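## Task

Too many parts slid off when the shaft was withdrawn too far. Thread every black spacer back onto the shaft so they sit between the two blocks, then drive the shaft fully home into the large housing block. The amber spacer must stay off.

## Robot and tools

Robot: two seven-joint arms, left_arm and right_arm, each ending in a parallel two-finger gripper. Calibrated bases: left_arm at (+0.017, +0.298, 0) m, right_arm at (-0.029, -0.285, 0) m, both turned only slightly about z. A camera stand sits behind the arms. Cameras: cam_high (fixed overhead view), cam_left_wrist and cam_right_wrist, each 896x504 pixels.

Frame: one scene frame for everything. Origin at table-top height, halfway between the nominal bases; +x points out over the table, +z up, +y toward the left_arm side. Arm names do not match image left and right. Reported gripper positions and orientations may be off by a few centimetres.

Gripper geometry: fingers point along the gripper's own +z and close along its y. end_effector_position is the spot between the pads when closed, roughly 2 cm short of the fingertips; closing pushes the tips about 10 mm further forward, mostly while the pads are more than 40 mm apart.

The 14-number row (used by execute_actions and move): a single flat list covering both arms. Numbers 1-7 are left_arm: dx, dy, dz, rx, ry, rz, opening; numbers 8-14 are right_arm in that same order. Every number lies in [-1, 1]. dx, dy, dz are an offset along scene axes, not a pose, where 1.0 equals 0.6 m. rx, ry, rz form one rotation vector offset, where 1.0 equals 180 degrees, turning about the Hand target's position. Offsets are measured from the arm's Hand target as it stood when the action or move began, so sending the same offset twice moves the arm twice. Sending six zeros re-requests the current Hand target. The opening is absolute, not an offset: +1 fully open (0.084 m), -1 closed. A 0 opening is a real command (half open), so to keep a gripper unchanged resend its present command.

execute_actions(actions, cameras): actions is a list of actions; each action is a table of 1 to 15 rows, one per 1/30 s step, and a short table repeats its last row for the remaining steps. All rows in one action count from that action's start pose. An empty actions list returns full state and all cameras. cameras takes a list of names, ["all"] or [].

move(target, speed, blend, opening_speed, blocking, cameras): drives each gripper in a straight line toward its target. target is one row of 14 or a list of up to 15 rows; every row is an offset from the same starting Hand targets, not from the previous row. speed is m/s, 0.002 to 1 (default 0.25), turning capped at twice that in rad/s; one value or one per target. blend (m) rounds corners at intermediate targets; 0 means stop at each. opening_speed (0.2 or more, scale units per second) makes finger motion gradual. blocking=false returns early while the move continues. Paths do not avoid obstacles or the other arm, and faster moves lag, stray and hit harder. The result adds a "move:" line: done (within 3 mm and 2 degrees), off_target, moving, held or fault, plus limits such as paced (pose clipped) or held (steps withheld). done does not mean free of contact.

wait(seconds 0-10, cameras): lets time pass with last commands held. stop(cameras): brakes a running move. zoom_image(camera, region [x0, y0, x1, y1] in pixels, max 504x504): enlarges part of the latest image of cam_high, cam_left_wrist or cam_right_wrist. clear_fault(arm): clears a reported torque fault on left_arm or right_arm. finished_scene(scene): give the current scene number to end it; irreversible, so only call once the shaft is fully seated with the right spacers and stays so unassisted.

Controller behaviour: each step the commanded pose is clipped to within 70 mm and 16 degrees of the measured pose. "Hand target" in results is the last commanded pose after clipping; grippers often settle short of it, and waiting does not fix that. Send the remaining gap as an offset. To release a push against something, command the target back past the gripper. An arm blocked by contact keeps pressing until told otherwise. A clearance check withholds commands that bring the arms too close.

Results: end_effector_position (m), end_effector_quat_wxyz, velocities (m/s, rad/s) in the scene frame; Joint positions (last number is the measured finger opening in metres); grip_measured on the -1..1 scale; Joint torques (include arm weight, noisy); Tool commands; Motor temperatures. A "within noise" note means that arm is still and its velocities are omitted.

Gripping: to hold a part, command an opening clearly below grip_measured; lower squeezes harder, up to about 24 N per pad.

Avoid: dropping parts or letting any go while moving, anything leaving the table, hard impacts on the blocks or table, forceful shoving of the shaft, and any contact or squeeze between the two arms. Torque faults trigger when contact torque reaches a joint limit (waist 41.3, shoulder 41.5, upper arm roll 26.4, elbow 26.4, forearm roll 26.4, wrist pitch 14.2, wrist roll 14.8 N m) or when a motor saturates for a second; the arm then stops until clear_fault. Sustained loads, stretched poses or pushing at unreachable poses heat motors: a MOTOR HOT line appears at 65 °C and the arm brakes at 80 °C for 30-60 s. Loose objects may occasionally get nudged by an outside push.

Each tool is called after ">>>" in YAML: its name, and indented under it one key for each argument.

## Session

>>> execute_actions:
  actions: []

>>> zoom_image:
  camera: "cam_high"
  region: [350, 180, 600, 430]

Scene clock: 0.00 s.
left_arm: end_effector_position=(+0.3701, -0.0884, +0.1975) grip_measured=+1.00 end_effector_quat_wxyz=(-0.219, +0.662, +0.231, +0.679) | right_arm: end_effector_position=(+0.5655, -0.3559, +0.2406) grip_measured=+1.00 end_effector_quat_wxyz=(+0.082, +0.695, +0.714, +0.025)
Joint positions: left_arm=[-1.038 0.736 -0.338 1.441 1.415 2.01 -2.508 0.084] | right_arm=[-0.157 0.301 0.094 1.492 -0.106 1.035 -1.643 0.084]
Joint velocities: within noise
Joint torques (N m): no reading
Motor temperatures (°C): left_arm=[33 40 45 41 42 40 39] | right_arm=[37 36 38 38 36 36 37]
Hand target: left_arm +0.3701, -0.0884, +0.1975; -0.219, +0.662, +0.231, +0.679 | right_arm +0.5655, -0.3559, +0.2406; +0.082, +0.695, +0.714, +0.025
Tool commands: left_gripper/opening=+1.0 right_gripper/opening=+1.0
camera_calibration:
cam_left_wrist: T_world_to_cam=[[0.607468, -0.794342, -0.0018219, -0.259092], [-0.00247163, 0.000403426, -0.999997, 0.258959], [0.79434, 0.607471, -0.00171825, -0.109571], [0, 0, 0, 1]] pos_world=[0.245066, -0.139351, 0.258297]
cam_right_wrist: T_world_to_cam=[[0.986336, 0.0512758, 0.156564, -0.544812], [0.0372239, -0.995118, 0.0914022, -0.330946], [0.160486, -0.0843254, -0.983429, 0.249343], [0, 0, 0, 1]] pos_world=[0.50967, -0.280369, 0.360758]

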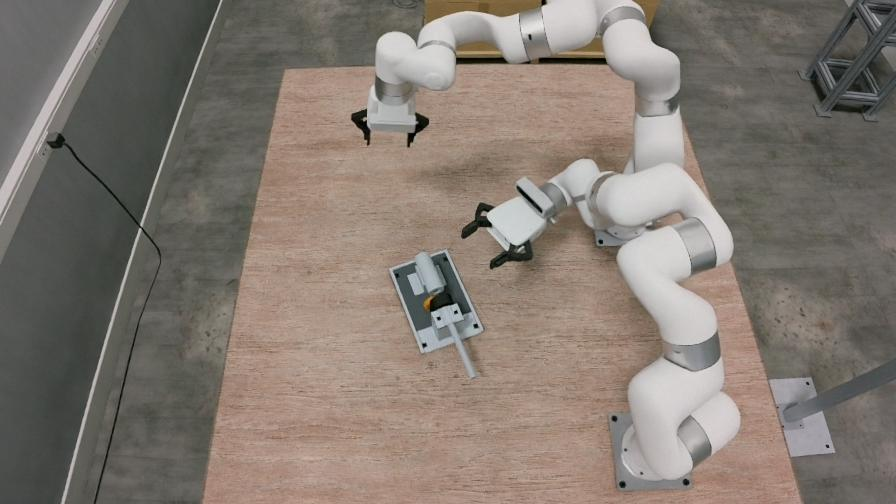

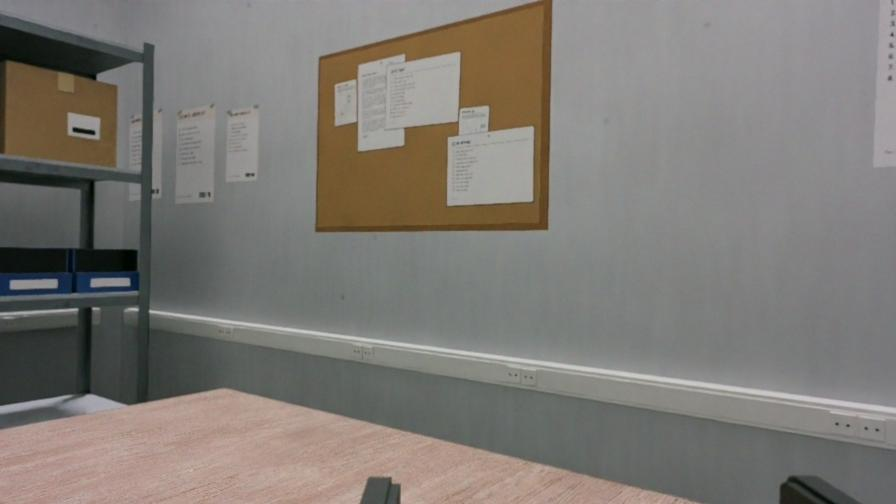

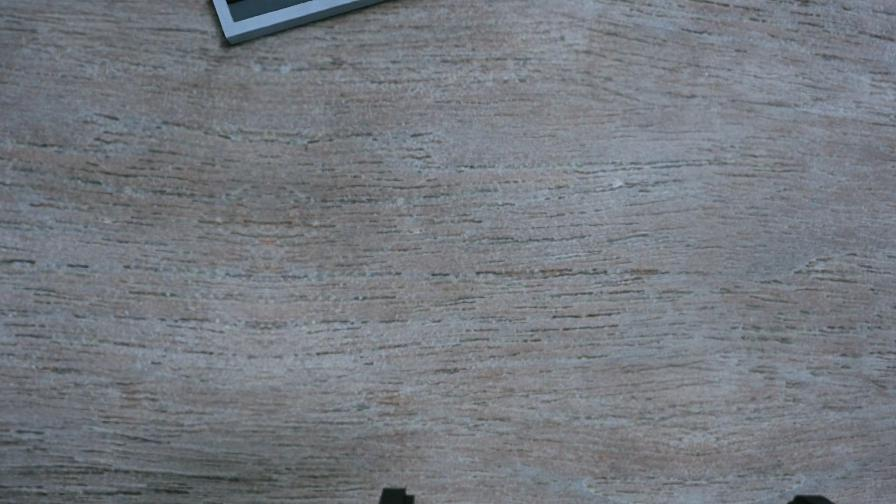

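Scaled by 2.016 from the camera's 896x504 image, which has a finer 1280x720 frame.

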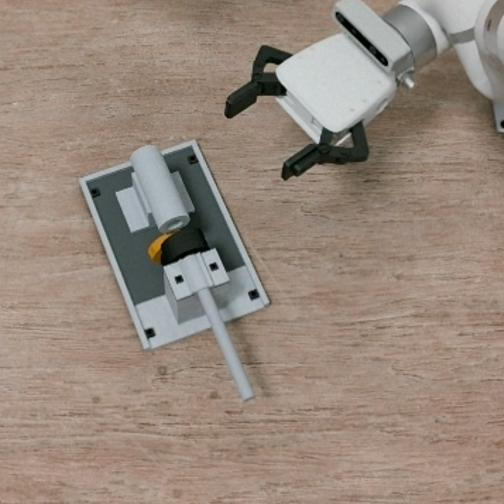

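>>> move:
  target:
    - [-0.117,0.233,0.171,-0.204,0.062,0.123,1,0,0,0,0,0,0,1]
    - [-0.008,0.538,0.138,-0.5104,0.1552,0.308,0,0,0,0,0,0,0,1]
  blend: [0.05,0]
  cameras: ["all"]

Scene clock: 22.80 s.
left_arm: end_effector_position=(+0.3653, +0.2344, +0.2803) grip_measured=-0.01 end_effector_quat_wxyz=(+0.000, +0.571, +0.821, +0.000) | right_arm: end_effector_position=(+0.5655, -0.3559, +0.2406) grip_measured=+1.00 end_effector_quat_wxyz=(+0.082, +0.695, +0.714, +0.025)
Joint positions: left_arm=[-0.487 -0.441 0.28 0.86 0.123 1.288 -2.223 0.044] | right_arm=[-0.157 0.301 0.094 1.492 -0.106 1.035 -1.643 0.084]
Joint torques (N m): left_arm=[1.27 -7.27 -1.63 19.78 -0.32 -1.11 0.07] | right_arm=[0.41 -19.51 0.57 20.71 -0.13 -1.84 0.03]
Hand target: left_arm +0.3653, +0.2344, +0.2803; +0.000, +0.571, +0.821, +0.000 | right_arm +0.5655, -0.3559, +0.2406; +0.082, +0.695, +0.714, +0.025
Off the commanded pose: left_arm 0.000 m, 0 deg | right_arm 0.000 m, 0 deg.
move: done
camera_calibration:
cam_left_wrist: T_world_to_cam=[[0.94577, 0.324796, -0.00515419, -0.384572], [0.324834, -0.945578, 0.0190864, 0.158127], [0.00132549, -0.0197256, -0.999805, 0.414725], [0, 0, 0, 1]] pos_world=[0.311802, 0.282609, 0.409644]
cam_right_wrist: T_world_to_cam=[[0.986336, 0.0512758, 0.156564, -0.544812], [0.0372239, -0.995118, 0.0914022, -0.330946], [0.160486, -0.0843254, -0.983429, 0.249343], [0, 0, 0, 1]] pos_world=[0.50967, -0.280369, 0.360758]

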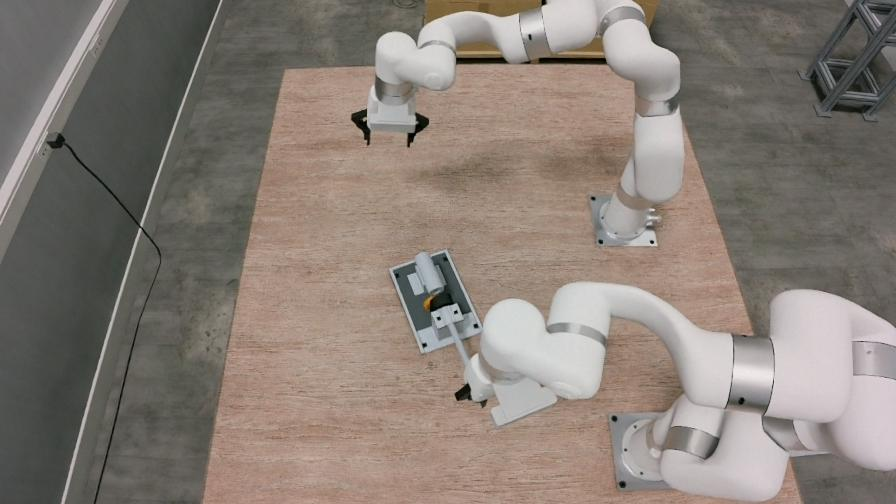

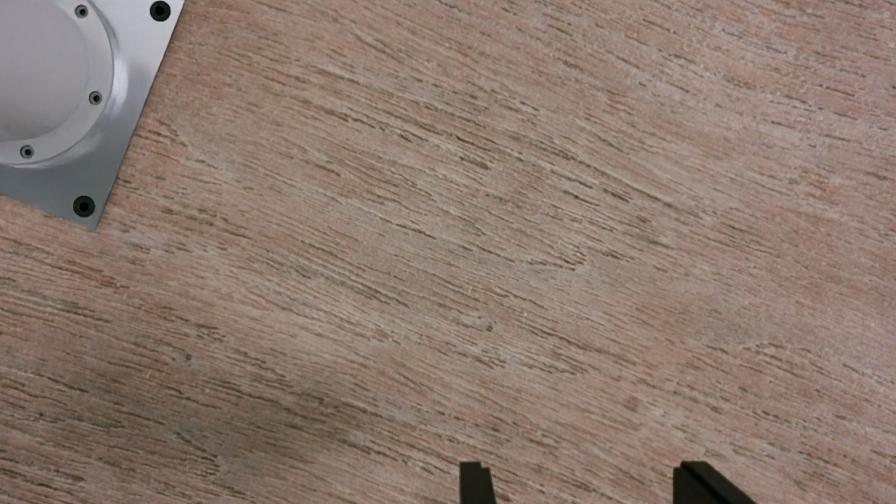

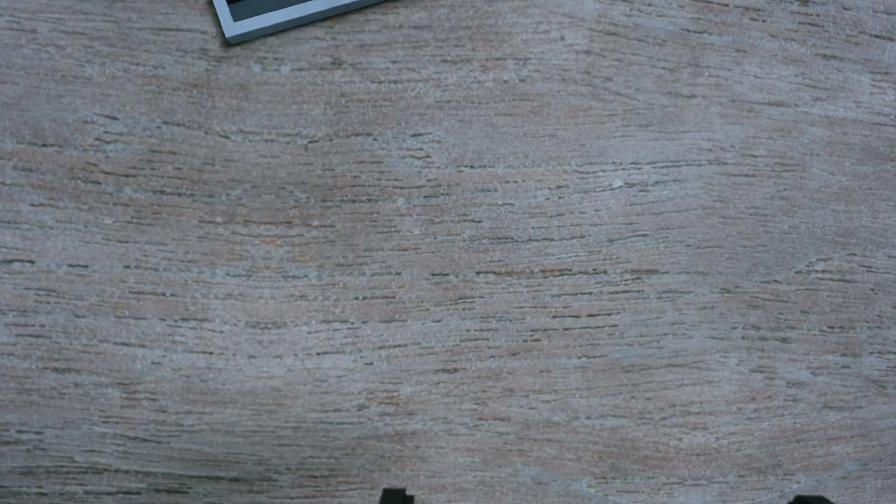

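>>> move:
  target: [0,0,0,0,0,0,0,-0.109,0.49,0.033,0.0168,0.0522,0.1045,1]
  cameras: ["cam_right_wrist"]

>>> zoom_image:
  camera: "cam_right_wrist"
  region: [300, 50, 750, 500]

Scene clock: 30.47 s.
left_arm: end_effector_position=(+0.3653, +0.2344, +0.2803) grip_measured=-0.01 end_effector_quat_wxyz=(+0.000, +0.571, +0.821, +0.000) | right_arm: end_effector_position=(+0.5001, -0.0619, +0.2604) grip_measured=+1.00 end_effector_quat_wxyz=(+0.000, +0.570, +0.821, +0.000)
Joint positions: left_arm=[-0.487 -0.441 0.28 0.86 0.123 1.288 -2.223 0.044] | right_arm=[0.162 0.354 0.321 1.65 -0.112 1.313 -1.458 0.084]
Joint torques (N m): left_arm=[1.1 -7.81 -1.9 19.72 -0.32 -1.24 0.04] | right_arm=[1.32 -19.22 2.22 20.64 -0.29 -1.45 0.19]
Hand target: left_arm +0.3653, +0.2344, +0.2803; +0.000, +0.571, +0.821, +0.000 | right_arm +0.5001, -0.0619, +0.2604; +0.000, +0.570, +0.821, +0.000
Off the commanded pose: left_arm 0.000 m, 0 deg | right_arm 0.000 m, 0 deg.
move: done
camera_calibration:
cam_right_wrist: T_world_to_cam=[[0.930897, 0.365179, 0.00860502, -0.412823], [0.365132, -0.930932, 0.00660535, -0.1757], [0.0104228, -0.00300694, -0.999941, 0.388519], [0, 0, 0, 1]] pos_world=[0.444401, -0.0116424, 0.393209]
Images, in order (width x height): cam_right_wrist 896x504.

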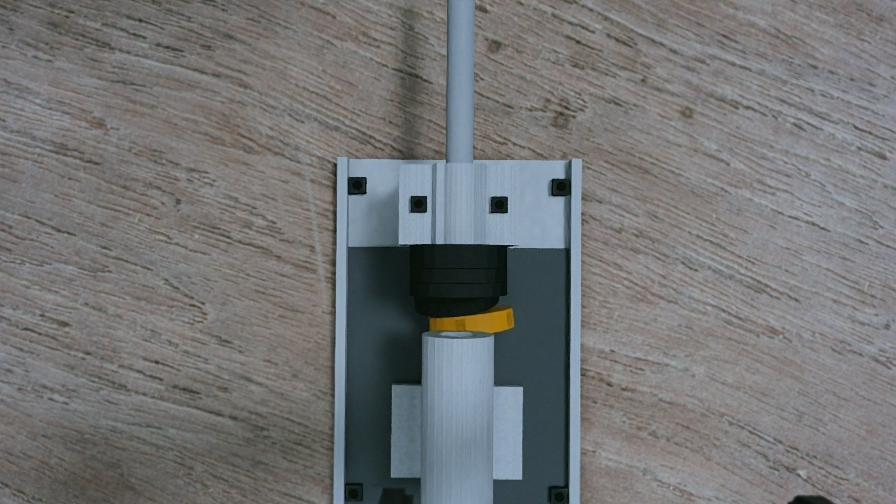

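Scaled by 1.120 from the camera's 896x504 image, which has a finer 1280x720 frame.

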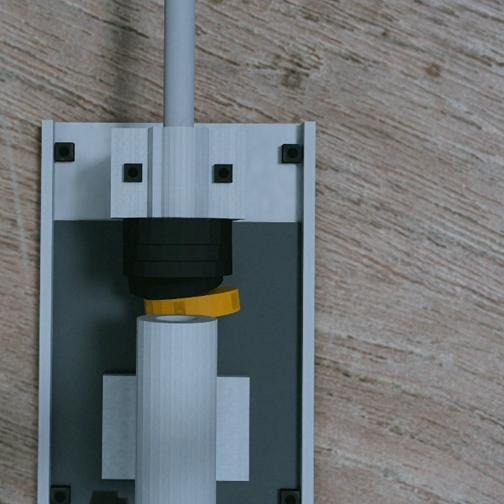

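>>> move:
  target:
    - [-0.158,-0.307,-0.10,0.19,-0.086,-0.217,0,0,0,0,0,0,0,1]
    - [-0.077,-0.537,-0.364,0.377,-0.1727,-0.4349,0,0,0,0,0,0,0,1]
  blend: [0.04,0]
  cameras: ["cam_left_wrist","cam_high"]

>>> zoom_image:
  camera: "cam_left_wrist"
  region: [300, 120, 650, 420]

Scene clock: 48.27 s.
left_arm: end_effector_position=(+0.3191, -0.0878, +0.0620) grip_measured=-0.01 end_effector_quat_wxyz=(-0.099, +0.816, +0.147, +0.550) | right_arm: end_effector_position=(+0.5001, -0.0619, +0.2604) grip_measured=+1.00 end_effector_quat_wxyz=(+0.000, +0.570, +0.821, +0.000)
Joint positions: left_arm=[-0.976 0.621 -0.387 1.081 1.401 1.475 -2.671 0.044] | right_arm=[0.162 0.354 0.321 1.65 -0.112 1.313 -1.458 0.084]
Joint torques (N m): left_arm=[-0.67 -20.67 -3.02 13.27 0.93 0.65 0.18] | right_arm=[1.37 -19.23 2.06 20.7 -0.08 -1.56 0.29]
Hand target: left_arm +0.3191, -0.0878, +0.0619; -0.099, +0.816, +0.147, +0.550 | right_arm +0.5001, -0.0619, +0.2604; +0.000, +0.570, +0.821, +0.000
Off the commanded pose: left_arm 0.000 m, 0 deg | right_arm 0.000 m, 0 deg.
move: done
camera_calibration:
cam_left_wrist: T_world_to_cam=[[0.344516, -0.938457, -0.0246441, -0.155203], [-0.37664, -0.114127, -0.919303, 0.227604], [0.859914, 0.325996, -0.392779, -0.0911055], [0, 0, 0, 1]] pos_world=[0.217538, -0.0899756, 0.169628]
Images, in order (width x height): cam_high 896x504, cam_left_wrist 896x504.

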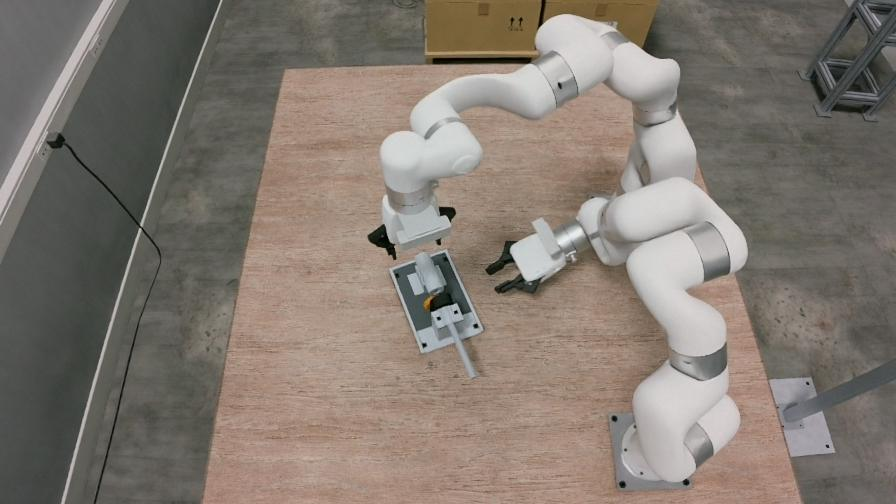

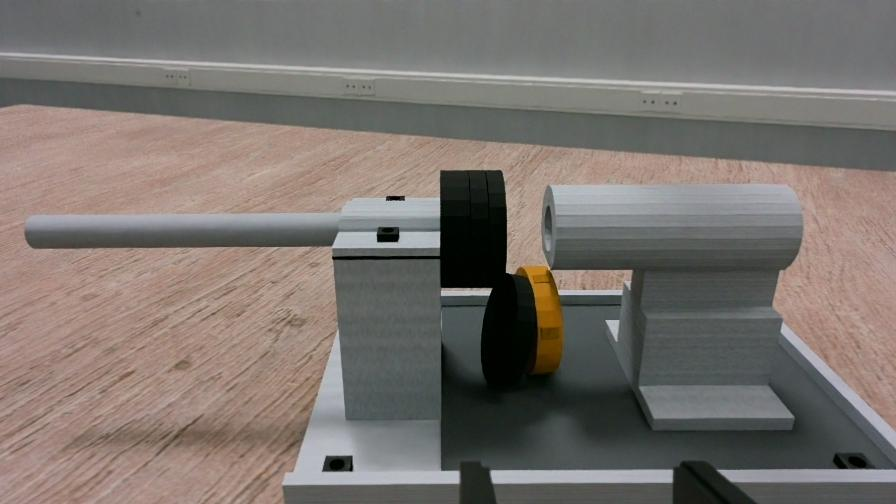

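Scaled by 1.440 from the camera's 896x504 image, which has a finer 1280x720 frame.

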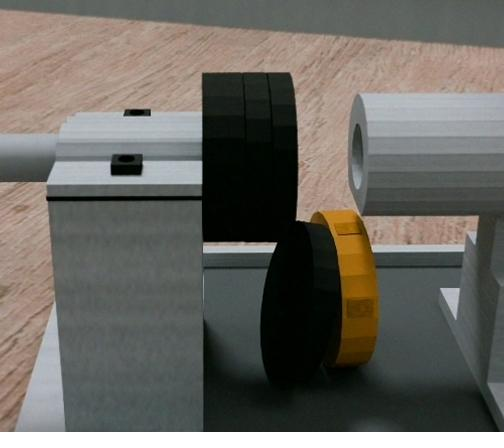

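>>> move:
  target: [0,0,0,0,0,0,0,-0.0618,0.0352,-0.2,0,0,0.048,1]
  cameras: ["cam_left_wrist","cam_right_wrist"]

>>> zoom_image:
  camera: "cam_right_wrist"
  region: [300, 150, 700, 504]

Scene clock: 149.63 s.
left_arm: end_effector_position=(+0.3191, -0.0878, +0.0619) grip_measured=-0.01 end_effector_quat_wxyz=(-0.099, +0.816, +0.147, +0.550) | right_arm: end_effector_position=(+0.4631, -0.0407, +0.1405) grip_measured=+1.00 end_effector_quat_wxyz=(+0.000, +0.507, +0.862, +0.000)
Joint positions: left_arm=[-0.976 0.621 -0.387 1.081 1.401 1.475 -2.671 0.044] | right_arm=[0.174 0.363 0.346 1.305 -0.145 0.966 -1.519 0.084]
Joint torques (N m): left_arm=[-0.46 -20.64 -3.06 13.15 0.77 0.63 -0.02] | right_arm=[1.45 -18.41 1.77 18.86 -0.23 -1.7 0.29]
Hand target: left_arm +0.3191, -0.0878, +0.0619; -0.099, +0.816, +0.147, +0.550 | right_arm +0.4630, -0.0408, +0.1404; +0.000, +0.507, +0.862, +0.000
Off the commanded pose: left_arm 0.000 m, 0 deg | right_arm 0.000 m, 0 deg.
move: done
camera_calibration:
cam_left_wrist: T_world_to_cam=[[0.344468, -0.938471, -0.0247624, -0.155174], [-0.376683, -0.114006, -0.9193, 0.227624], [0.859914, 0.325997, -0.392778, -0.0911056], [0, 0, 0, 1]] pos_world=[0.217537, -0.0899752, 0.169628]
cam_right_wrist: T_world_to_cam=[[0.865421, 0.500968, 0.0088316, -0.349227], [0.500926, -0.865465, 0.00658166, -0.201836], [0.0109406, -0.00127193, -0.999939, 0.268813], [0, 0, 0, 1]] pos_world=[0.400392, 0.00061157, 0.273209]
Images, in order (width x height): cam_left_wrist 896x504, cam_right_wrist 896x504.

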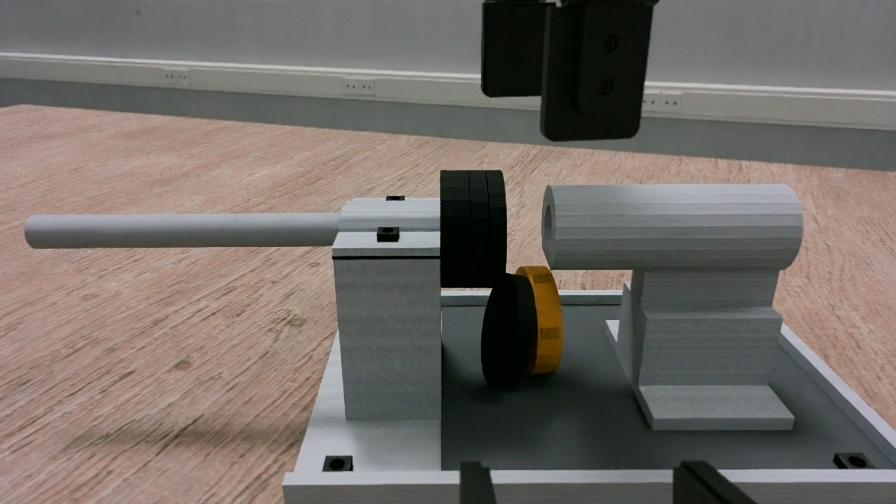

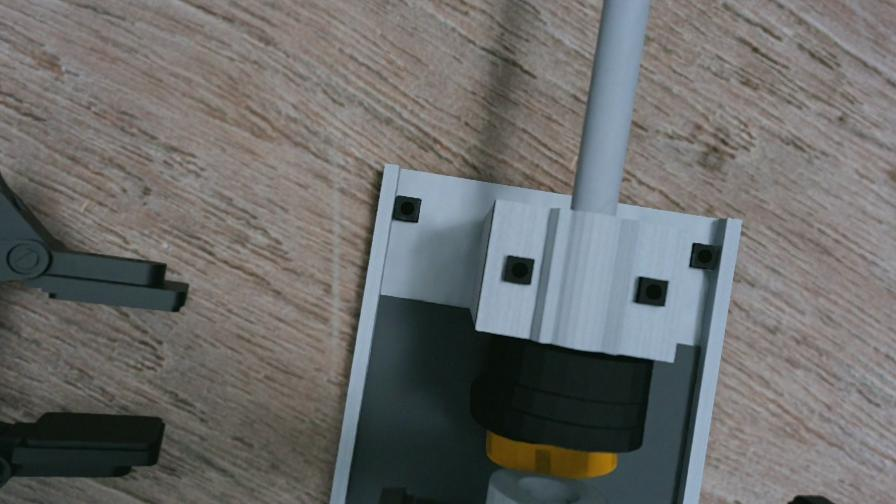

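Scaled by 1.260 from the camera's 896x504 image, which has a finer 1280x720 frame.

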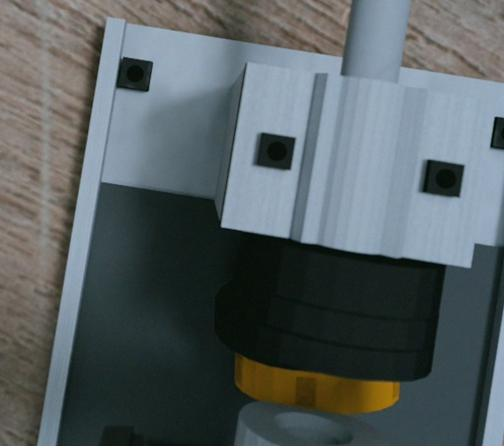

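>>> move:
  target: [0,0,0,0,0,0,0,-0.0072,0.0187,-0.075,0,0,0,1]
  cameras: ["cam_left_wrist","cam_right_wrist"]
  speed: 0.1

Scene clock: 160.77 s.
left_arm: end_effector_position=(+0.3191, -0.0878, +0.0619) grip_measured=-0.01 end_effector_quat_wxyz=(-0.099, +0.816, +0.147, +0.550) | right_arm: end_effector_position=(+0.4587, -0.0295, +0.0954) grip_measured=+1.00 end_effector_quat_wxyz=(+0.000, +0.507, +0.862, +0.000)
Joint positions: left_arm=[-0.976 0.621 -0.387 1.081 1.401 1.475 -2.671 0.044] | right_arm=[0.201 0.435 0.336 1.267 -0.183 0.862 -1.473 0.084]
Joint torques (N m): left_arm=[-0.58 -20.71 -3.06 13.15 0.76 0.6 0.03] | right_arm=[1.21 -19.11 2.07 18.87 -0.22 -1.76 0.25]
Hand target: left_arm +0.3191, -0.0878, +0.0619; -0.099, +0.816, +0.147, +0.550 | right_arm +0.4587, -0.0295, +0.0954; +0.000, +0.507, +0.862, +0.000
Off the commanded pose: left_arm 0.000 m, 0 deg | right_arm 0.000 m, 0 deg.
move: done
camera_calibration:
cam_left_wrist: T_world_to_cam=[[0.344468, -0.938471, -0.0247624, -0.155174], [-0.376683, -0.114006, -0.9193, 0.227624], [0.859914, 0.325997, -0.392778, -0.0911056], [0, 0, 0, 1]] pos_world=[0.217537, -0.0899752, 0.169628]
cam_right_wrist: T_world_to_cam=[[0.865489, 0.500852, 0.00869326, -0.350713], [0.50081, -0.865532, 0.00661921, -0.189654], [0.0108395, -0.00137518, -0.99994, 0.223918], [0, 0, 0, 1]] pos_world=[0.396092, 0.0118117, 0.228209]
Images, in order (width x height): cam_left_wrist 896x504, cam_right_wrist 896x504.

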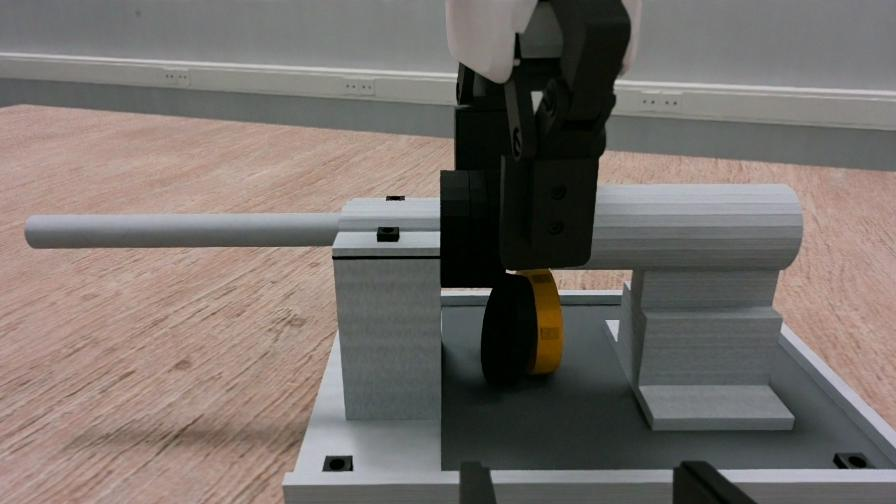

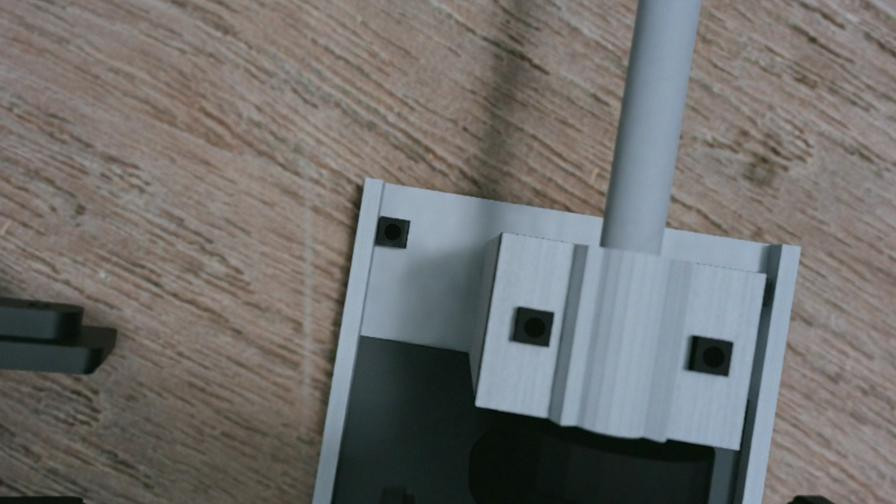

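>>> move:
  target: [0,0,0,0,0,0,0,0.0012,-0.003,-0.066,0,0,-0.01,1]
  cameras: ["cam_left_wrist","cam_right_wrist"]
  speed: 0.06

>>> zoom_image:
  camera: "cam_left_wrist"
  region: [400, 120, 700, 420]

Scene clock: 176.20 s.
left_arm: end_effector_position=(+0.3191, -0.0878, +0.0619) grip_measured=-0.01 end_effector_quat_wxyz=(-0.099, +0.816, +0.147, +0.550) | right_arm: end_effector_position=(+0.4596, -0.0313, +0.0560) grip_measured=+1.00 end_effector_quat_wxyz=(+0.000, +0.520, +0.854, +0.001)
Joint positions: left_arm=[-0.976 0.621 -0.387 1.081 1.401 1.475 -2.671 0.044] | right_arm=[0.216 0.503 0.311 1.245 -0.212 0.773 -1.426 0.084]
Joint torques (N m): left_arm=[-0.55 -20.82 -3.02 13.25 0.62 0.65 -0.02] | right_arm=[2.28 -14.85 2.12 12.29 -0.41 -0.91 0.37]
Hand target: left_arm +0.3191, -0.0878, +0.0619; -0.099, +0.816, +0.147, +0.550 | right_arm +0.4594, -0.0313, +0.0558; +0.000, +0.520, +0.854, +0.000
Off the commanded pose: left_arm 0.000 m, 0 deg | right_arm 0.000 m, 0 deg.
move: done
camera_calibration:
cam_left_wrist: T_world_to_cam=[[0.344468, -0.938471, -0.0247624, -0.155174], [-0.376683, -0.114006, -0.9193, 0.227624], [0.859914, 0.325997, -0.392778, -0.0911056], [0, 0, 0, 1]] pos_world=[0.217537, -0.0899752, 0.169628]
cam_right_wrist: T_world_to_cam=[[0.880774, 0.473447, 0.00920146, -0.358149], [0.473403, -0.880821, 0.00668104, -0.179296], [0.011268, -0.00152849, -0.999935, 0.184327], [0, 0, 0, 1]] pos_world=[0.398251, 0.0119187, 0.188809]
Images, in order (width x height): cam_left_wrist 896x504, cam_right_wrist 896x504.

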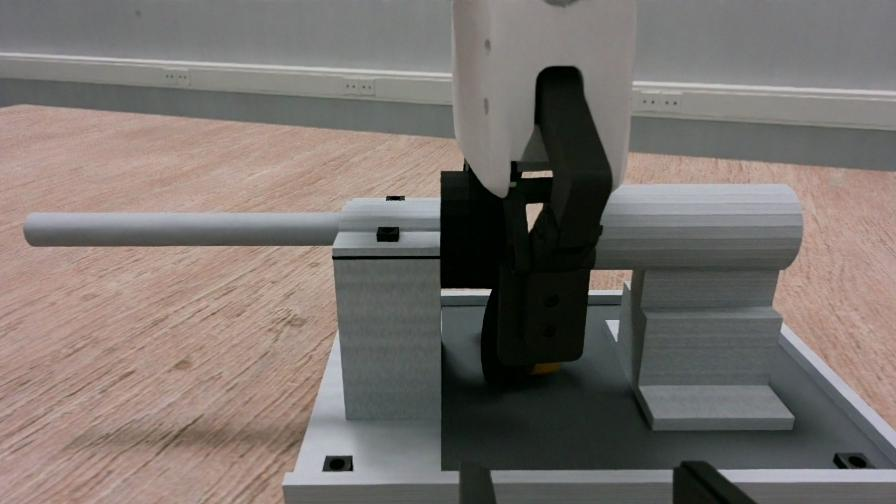

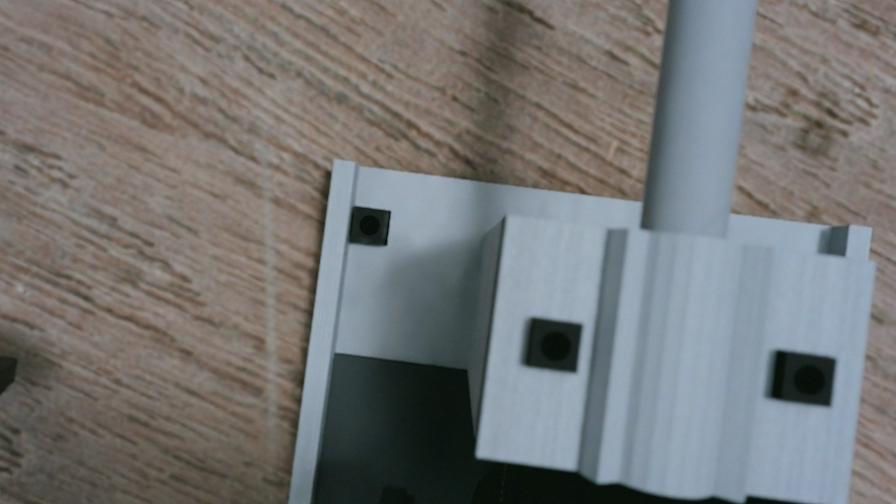

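Scaled by 1.680 from the camera's 896x504 image, which has a finer 1280x720 frame.

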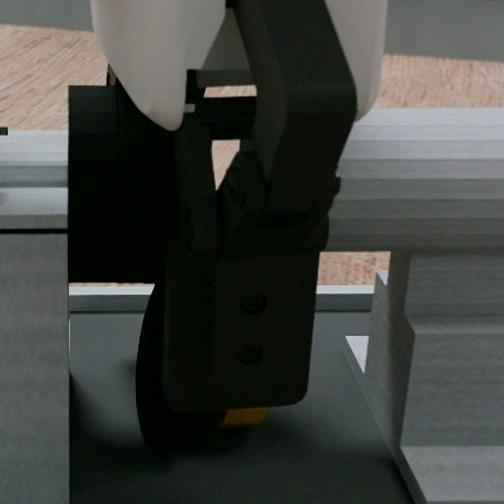

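>>> move:
  target:
    - [0,0,0,0,0,0,0,0,0,0.007,0,0,0,1]
    - [0,0,0,0,0,0,0,0,0,0.007,0,0,0,0.15]
  cameras: ["cam_left_wrist","cam_right_wrist"]
  speed: 0.04
  opening_speed: 0.5

>>> zoom_image:
  camera: "cam_left_wrist"
  region: [400, 120, 700, 420]

Scene clock: 189.63 s.
left_arm: end_effector_position=(+0.3191, -0.0878, +0.0619) grip_measured=-0.01 end_effector_quat_wxyz=(-0.099, +0.816, +0.147, +0.550) | right_arm: end_effector_position=(+0.4594, -0.0314, +0.0600) grip_measured=+0.14 end_effector_quat_wxyz=(+0.000, +0.520, +0.854, +0.000)
Joint positions: left_arm=[-0.976 0.621 -0.387 1.081 1.401 1.475 -2.671 0.044] | right_arm=[0.214 0.496 0.314 1.246 -0.208 0.782 -1.429 0.05]
Joint torques (N m): left_arm=[-0.72 -20.81 -3.09 13.11 0.58 0.72 -0.01] | right_arm=[-0.53 -19.83 2.74 19.57 -0.03 -2.37 0.02]
Hand target: left_arm +0.3191, -0.0878, +0.0619; -0.099, +0.816, +0.147, +0.550 | right_arm +0.4594, -0.0313, +0.0600; +0.000, +0.520, +0.854, +0.000
Off the commanded pose: left_arm 0.000 m, 0 deg | right_arm 0.000 m, 0 deg.
move: done
camera_calibration:
cam_left_wrist: T_world_to_cam=[[0.344468, -0.938471, -0.0247624, -0.155174], [-0.376683, -0.114006, -0.9193, 0.227624], [0.859914, 0.325997, -0.392778, -0.0911056], [0, 0, 0, 1]] pos_world=[0.217537, -0.0899752, 0.169628]
cam_right_wrist: T_world_to_cam=[[0.880775, 0.473457, 0.00853104, -0.357882], [0.473414, -0.880815, 0.00666124, -0.179229], [0.0106681, -0.00182834, -0.999941, 0.188573], [0, 0, 0, 1]] pos_world=[0.398052, 0.011919, 0.192809]
Images, in order (width x height): cam_left_wrist 896x504, cam_right_wrist 896x504.

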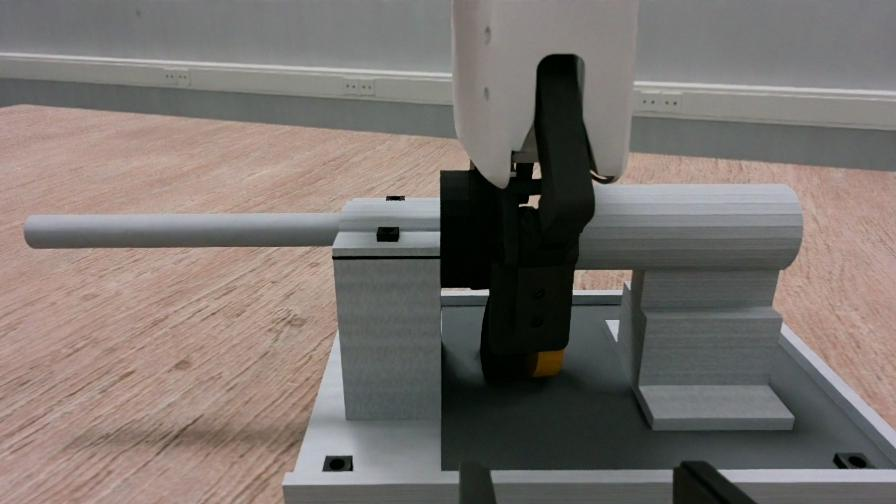

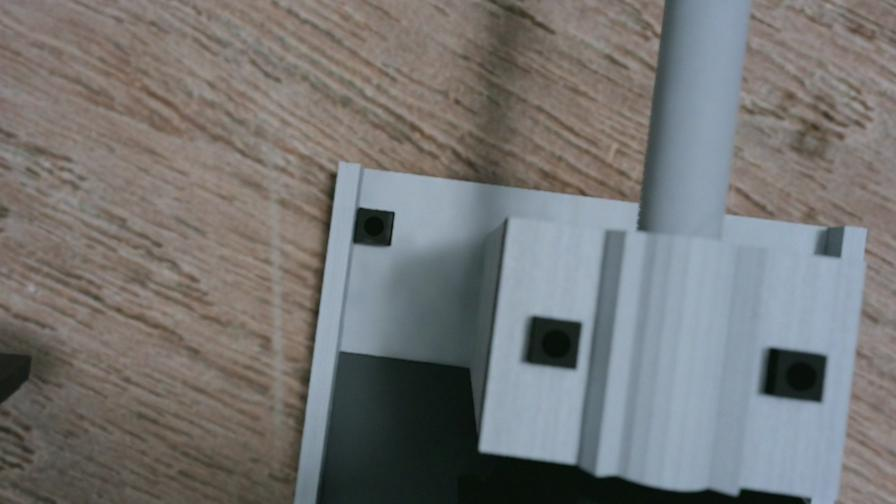

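Scaled by 1.680 from the camera's 896x504 image, which has a finer 1280x720 frame.

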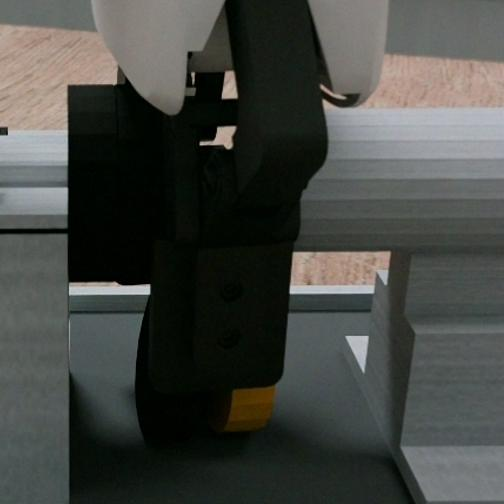

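>>> move:
  target:
    - [0,0,0,0,0,0,0,0,0,0,0,0,0,0.0]
    - [0,0,0,0,0,0,0,0.0012,-0.003,0.006,0,0,-0.03,-0.1]
  cameras: ["cam_left_wrist","cam_right_wrist"]
  speed: 0.03
  opening_speed: 0.5

>>> zoom_image:
  camera: "cam_left_wrist"
  region: [400, 120, 700, 420]

Scene clock: 198.53 s.
left_arm: end_effector_position=(+0.3191, -0.0878, +0.0619) grip_measured=-0.01 end_effector_quat_wxyz=(-0.099, +0.816, +0.147, +0.550) | right_arm: end_effector_position=(+0.4599, -0.0332, +0.0634) grip_measured=+0.07 end_effector_quat_wxyz=(-0.001, +0.560, +0.828, +0.000)
Joint positions: left_arm=[-0.976 0.621 -0.387 1.081 1.401 1.475 -2.671 0.044] | right_arm=[0.225 0.486 0.298 1.245 -0.193 0.788 -1.348 0.047]
Joint torques (N m): left_arm=[-0.47 -20.8 -3.11 13.18 0.61 0.58 -0.02] | right_arm=[-1.69 -34.27 2.2 42.61 0 -8.36 0.76]
Hand target: left_arm +0.3191, -0.0878, +0.0619; -0.099, +0.816, +0.147, +0.550 | right_arm +0.4602, -0.0331, +0.0636; +0.000, +0.560, +0.828, +0.000
Off the commanded pose: left_arm 0.000 m, 0 deg | right_arm 0.000 m, 0 deg.
move: done
camera_calibration:
cam_left_wrist: T_world_to_cam=[[0.344468, -0.938471, -0.0247624, -0.155174], [-0.376683, -0.114006, -0.9193, 0.227624], [0.859914, 0.325997, -0.392778, -0.0911056], [0, 0, 0, 1]] pos_world=[0.217537, -0.0899752, 0.169628]
cam_right_wrist: T_world_to_cam=[[0.921408, 0.388514, 0.00795592, -0.378905], [0.388469, -0.921438, 0.00664638, -0.143412], [0.0099131, -0.0030334, -0.999946, 0.192153], [0, 0, 0, 1]] pos_world=[0.402933, 0.0156482, 0.19611]
Images, in order (width x height): cam_left_wrist 896x504, cam_right_wrist 896x504.

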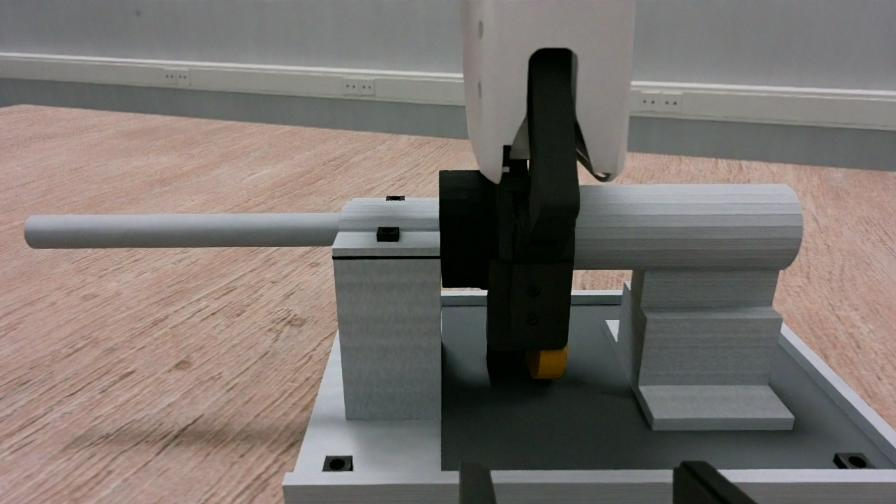

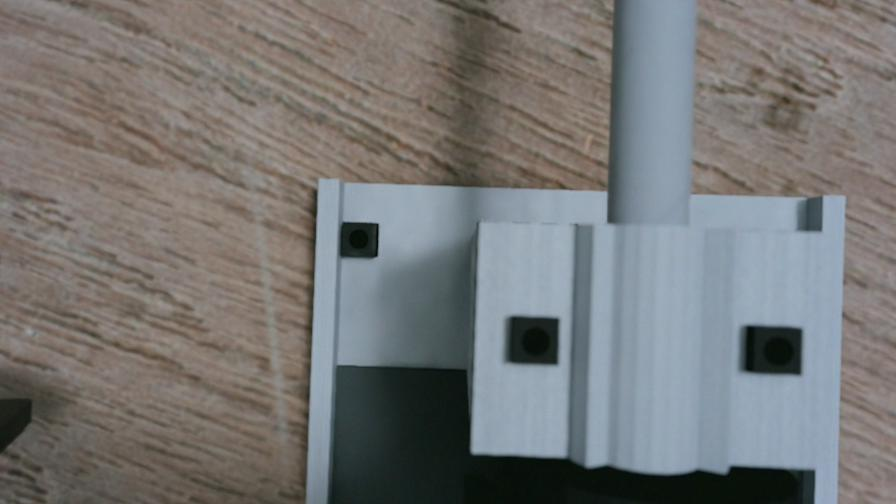

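Scaled by 1.680 from the camera's 896x504 image, which has a finer 1280x720 frame.

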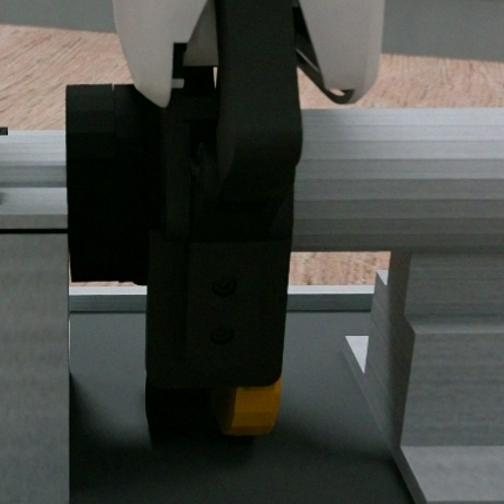

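>>> move:
  target:
    - [0,0,0,0,0,0,0,0,0,-0.006,0,0,0,-0.1]
    - [0,0,0,0,0,0,0,0.0054,-0.014,-0.006,0,0,0,-0.1]
    - [0,0,0,0,0,0,0,0.0054,-0.014,-0.006,0,0,0,0.3]
    - [0,0,0,0,0,0,0,0.0072,-0.0187,-0.006,0,0,0.0035,0.3]
  cameras: ["cam_left_wrist","cam_right_wrist"]
  speed: 0.03
  opening_speed: 0.6

>>> zoom_image:
  camera: "cam_left_wrist"
  region: [400, 120, 700, 420]

Scene clock: 223.97 s.
left_arm: end_effector_position=(+0.3191, -0.0878, +0.0619) grip_measured=-0.01 end_effector_quat_wxyz=(-0.099, +0.816, +0.147, +0.550) | right_arm: end_effector_position=(+0.4645, -0.0443, +0.0600) grip_measured=+0.29 end_effector_quat_wxyz=(+0.000, +0.555, +0.832, +0.000)
Joint positions: left_arm=[-0.976 0.621 -0.387 1.081 1.401 1.475 -2.671 0.044] | right_arm=[0.205 0.489 0.295 1.239 -0.194 0.778 -1.38 0.056]
Joint torques (N m): left_arm=[-0.52 -21.04 -3.14 13.25 0.6 0.71 0.06] | right_arm=[-0.48 -20.25 2.71 17.34 -0.33 -1.72 -0.1]
Motor temperatures (°C): left_arm=[33 41 45 42 41 40 38] | right_arm=[36 38 38 49 36 38 37]
Hand target: left_arm +0.3191, -0.0878, +0.0619; -0.099, +0.816, +0.147, +0.550 | right_arm +0.4645, -0.0444, +0.0600; +0.000, +0.555, +0.832, +0.000
Off the commanded pose: left_arm 0.000 m, 0 deg | right_arm 0.000 m, 0 deg.
move: done
camera_calibration:
cam_left_wrist: T_world_to_cam=[[0.344468, -0.938471, -0.0247624, -0.155174], [-0.376683, -0.114006, -0.9193, 0.227624], [0.859914, 0.325997, -0.392778, -0.0911056], [0, 0, 0, 1]] pos_world=[0.217537, -0.0899752, 0.169628]
cam_right_wrist: T_world_to_cam=[[0.917087, 0.398595, 0.00863301, -0.376401], [0.398549, -0.917124, 0.00656647, -0.159929], [0.0105349, -0.00258134, -0.999941, 0.188521], [0, 0, 0, 1]] pos_world=[0.406946, 0.00384395, 0.192809]
Images, in order (width x height): cam_left_wrist 896x504, cam_right_wrist 896x504.

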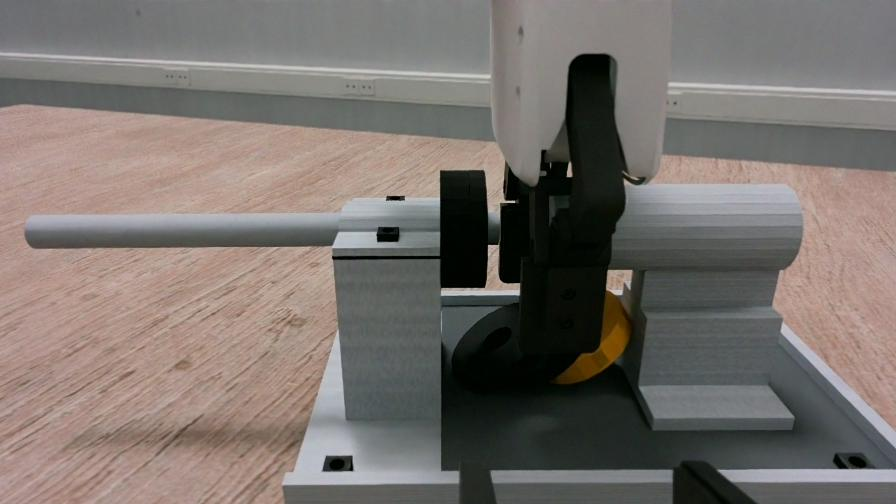

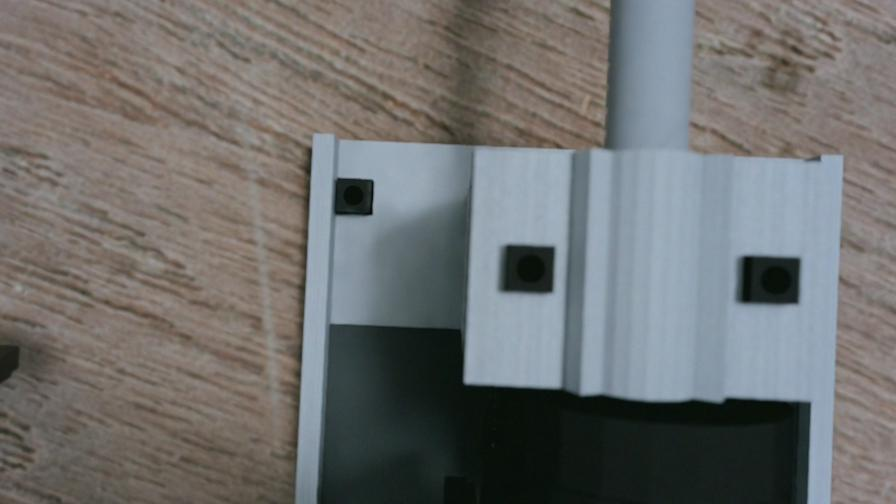

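Scaled by 1.680 from the camera's 896x504 image, which has a finer 1280x720 frame.

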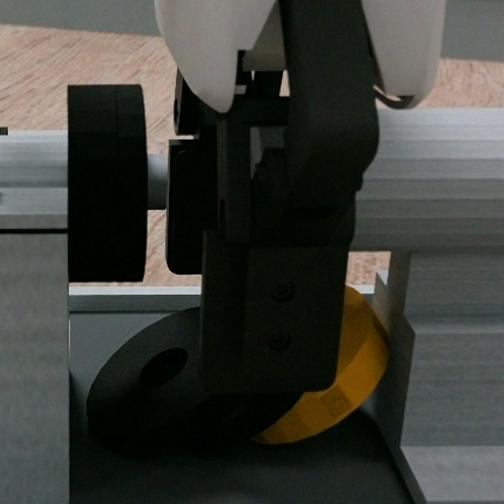

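>>> move:
  target:
    - [0,0,0,0,0,0,0,0,0,0,0,0,0,0.8]
    - [0,0,0,0,0,0,0,0,0,0.15,0,0,0,0.8]
  cameras: ["cam_left_wrist","cam_right_wrist"]
  speed: 0.08

>>> zoom_image:
  camera: "cam_left_wrist"
  region: [400, 120, 700, 420]

Scene clock: 233.87 s.
left_arm: end_effector_position=(+0.3191, -0.0878, +0.0619) grip_measured=-0.01 end_effector_quat_wxyz=(-0.099, +0.816, +0.147, +0.550) | right_arm: end_effector_position=(+0.4645, -0.0444, +0.1500) grip_measured=+0.80 end_effector_quat_wxyz=(+0.000, +0.555, +0.832, +0.000)
Joint positions: left_arm=[-0.976 0.621 -0.387 1.081 1.401 1.475 -2.671 0.044] | right_arm=[0.184 0.347 0.327 1.315 -0.13 0.988 -1.422 0.077]
Joint torques (N m): left_arm=[-0.47 -21.08 -3.08 13.13 0.67 0.72 0] | right_arm=[-0.49 -19.21 2.24 19.73 0.08 -1.41 -0.08]
Hand target: left_arm +0.3191, -0.0878, +0.0619; -0.099, +0.816, +0.147, +0.550 | right_arm +0.4645, -0.0444, +0.1500; +0.000, +0.555, +0.832, +0.000
Off the commanded pose: left_arm 0.000 m, 0 deg | right_arm 0.000 m, 0 deg.
move: done
camera_calibration:
cam_left_wrist: T_world_to_cam=[[0.344468, -0.938471, -0.0247624, -0.155174], [-0.376683, -0.114006, -0.9193, 0.227624], [0.859914, 0.325997, -0.392778, -0.0911056], [0, 0, 0, 1]] pos_world=[0.217537, -0.0899752, 0.169628]
cam_right_wrist: T_world_to_cam=[[0.917086, 0.398597, 0.00859316, -0.377167], [0.39855, -0.917122, 0.00665817, -0.160546], [0.0105349, -0.00268131, -0.999941, 0.278516], [0, 0, 0, 1]] pos_world=[0.406946, 0.00384405, 0.282809]
Images, in order (width x height): cam_left_wrist 896x504, cam_right_wrist 896x504.

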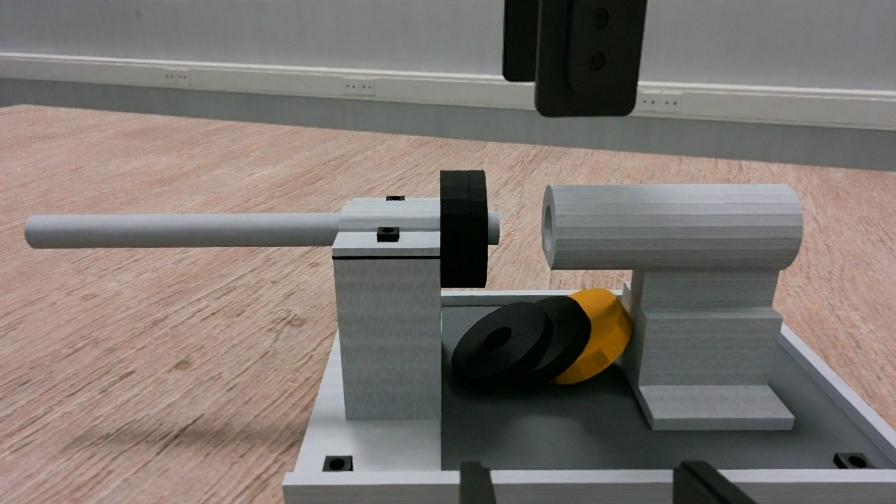

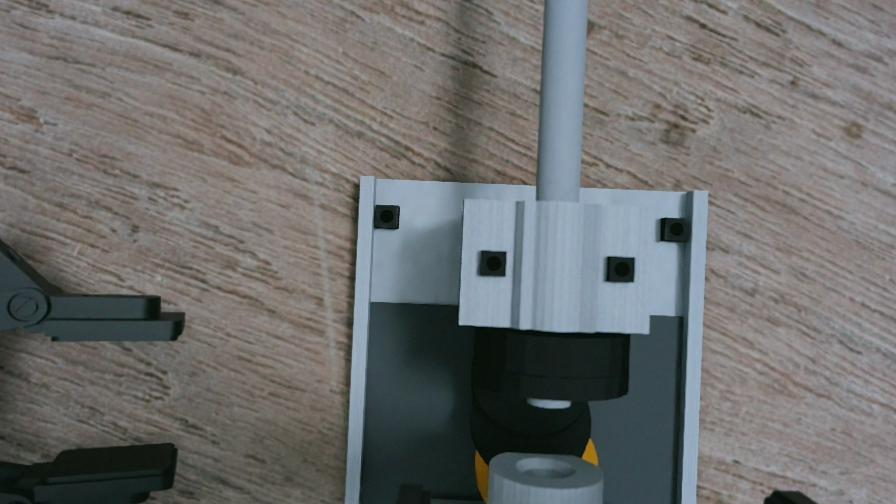

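Scaled by 1.680 from the camera's 896x504 image, which has a finer 1280x720 frame.

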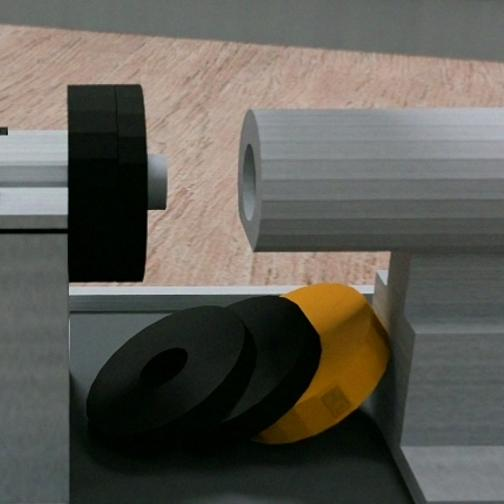

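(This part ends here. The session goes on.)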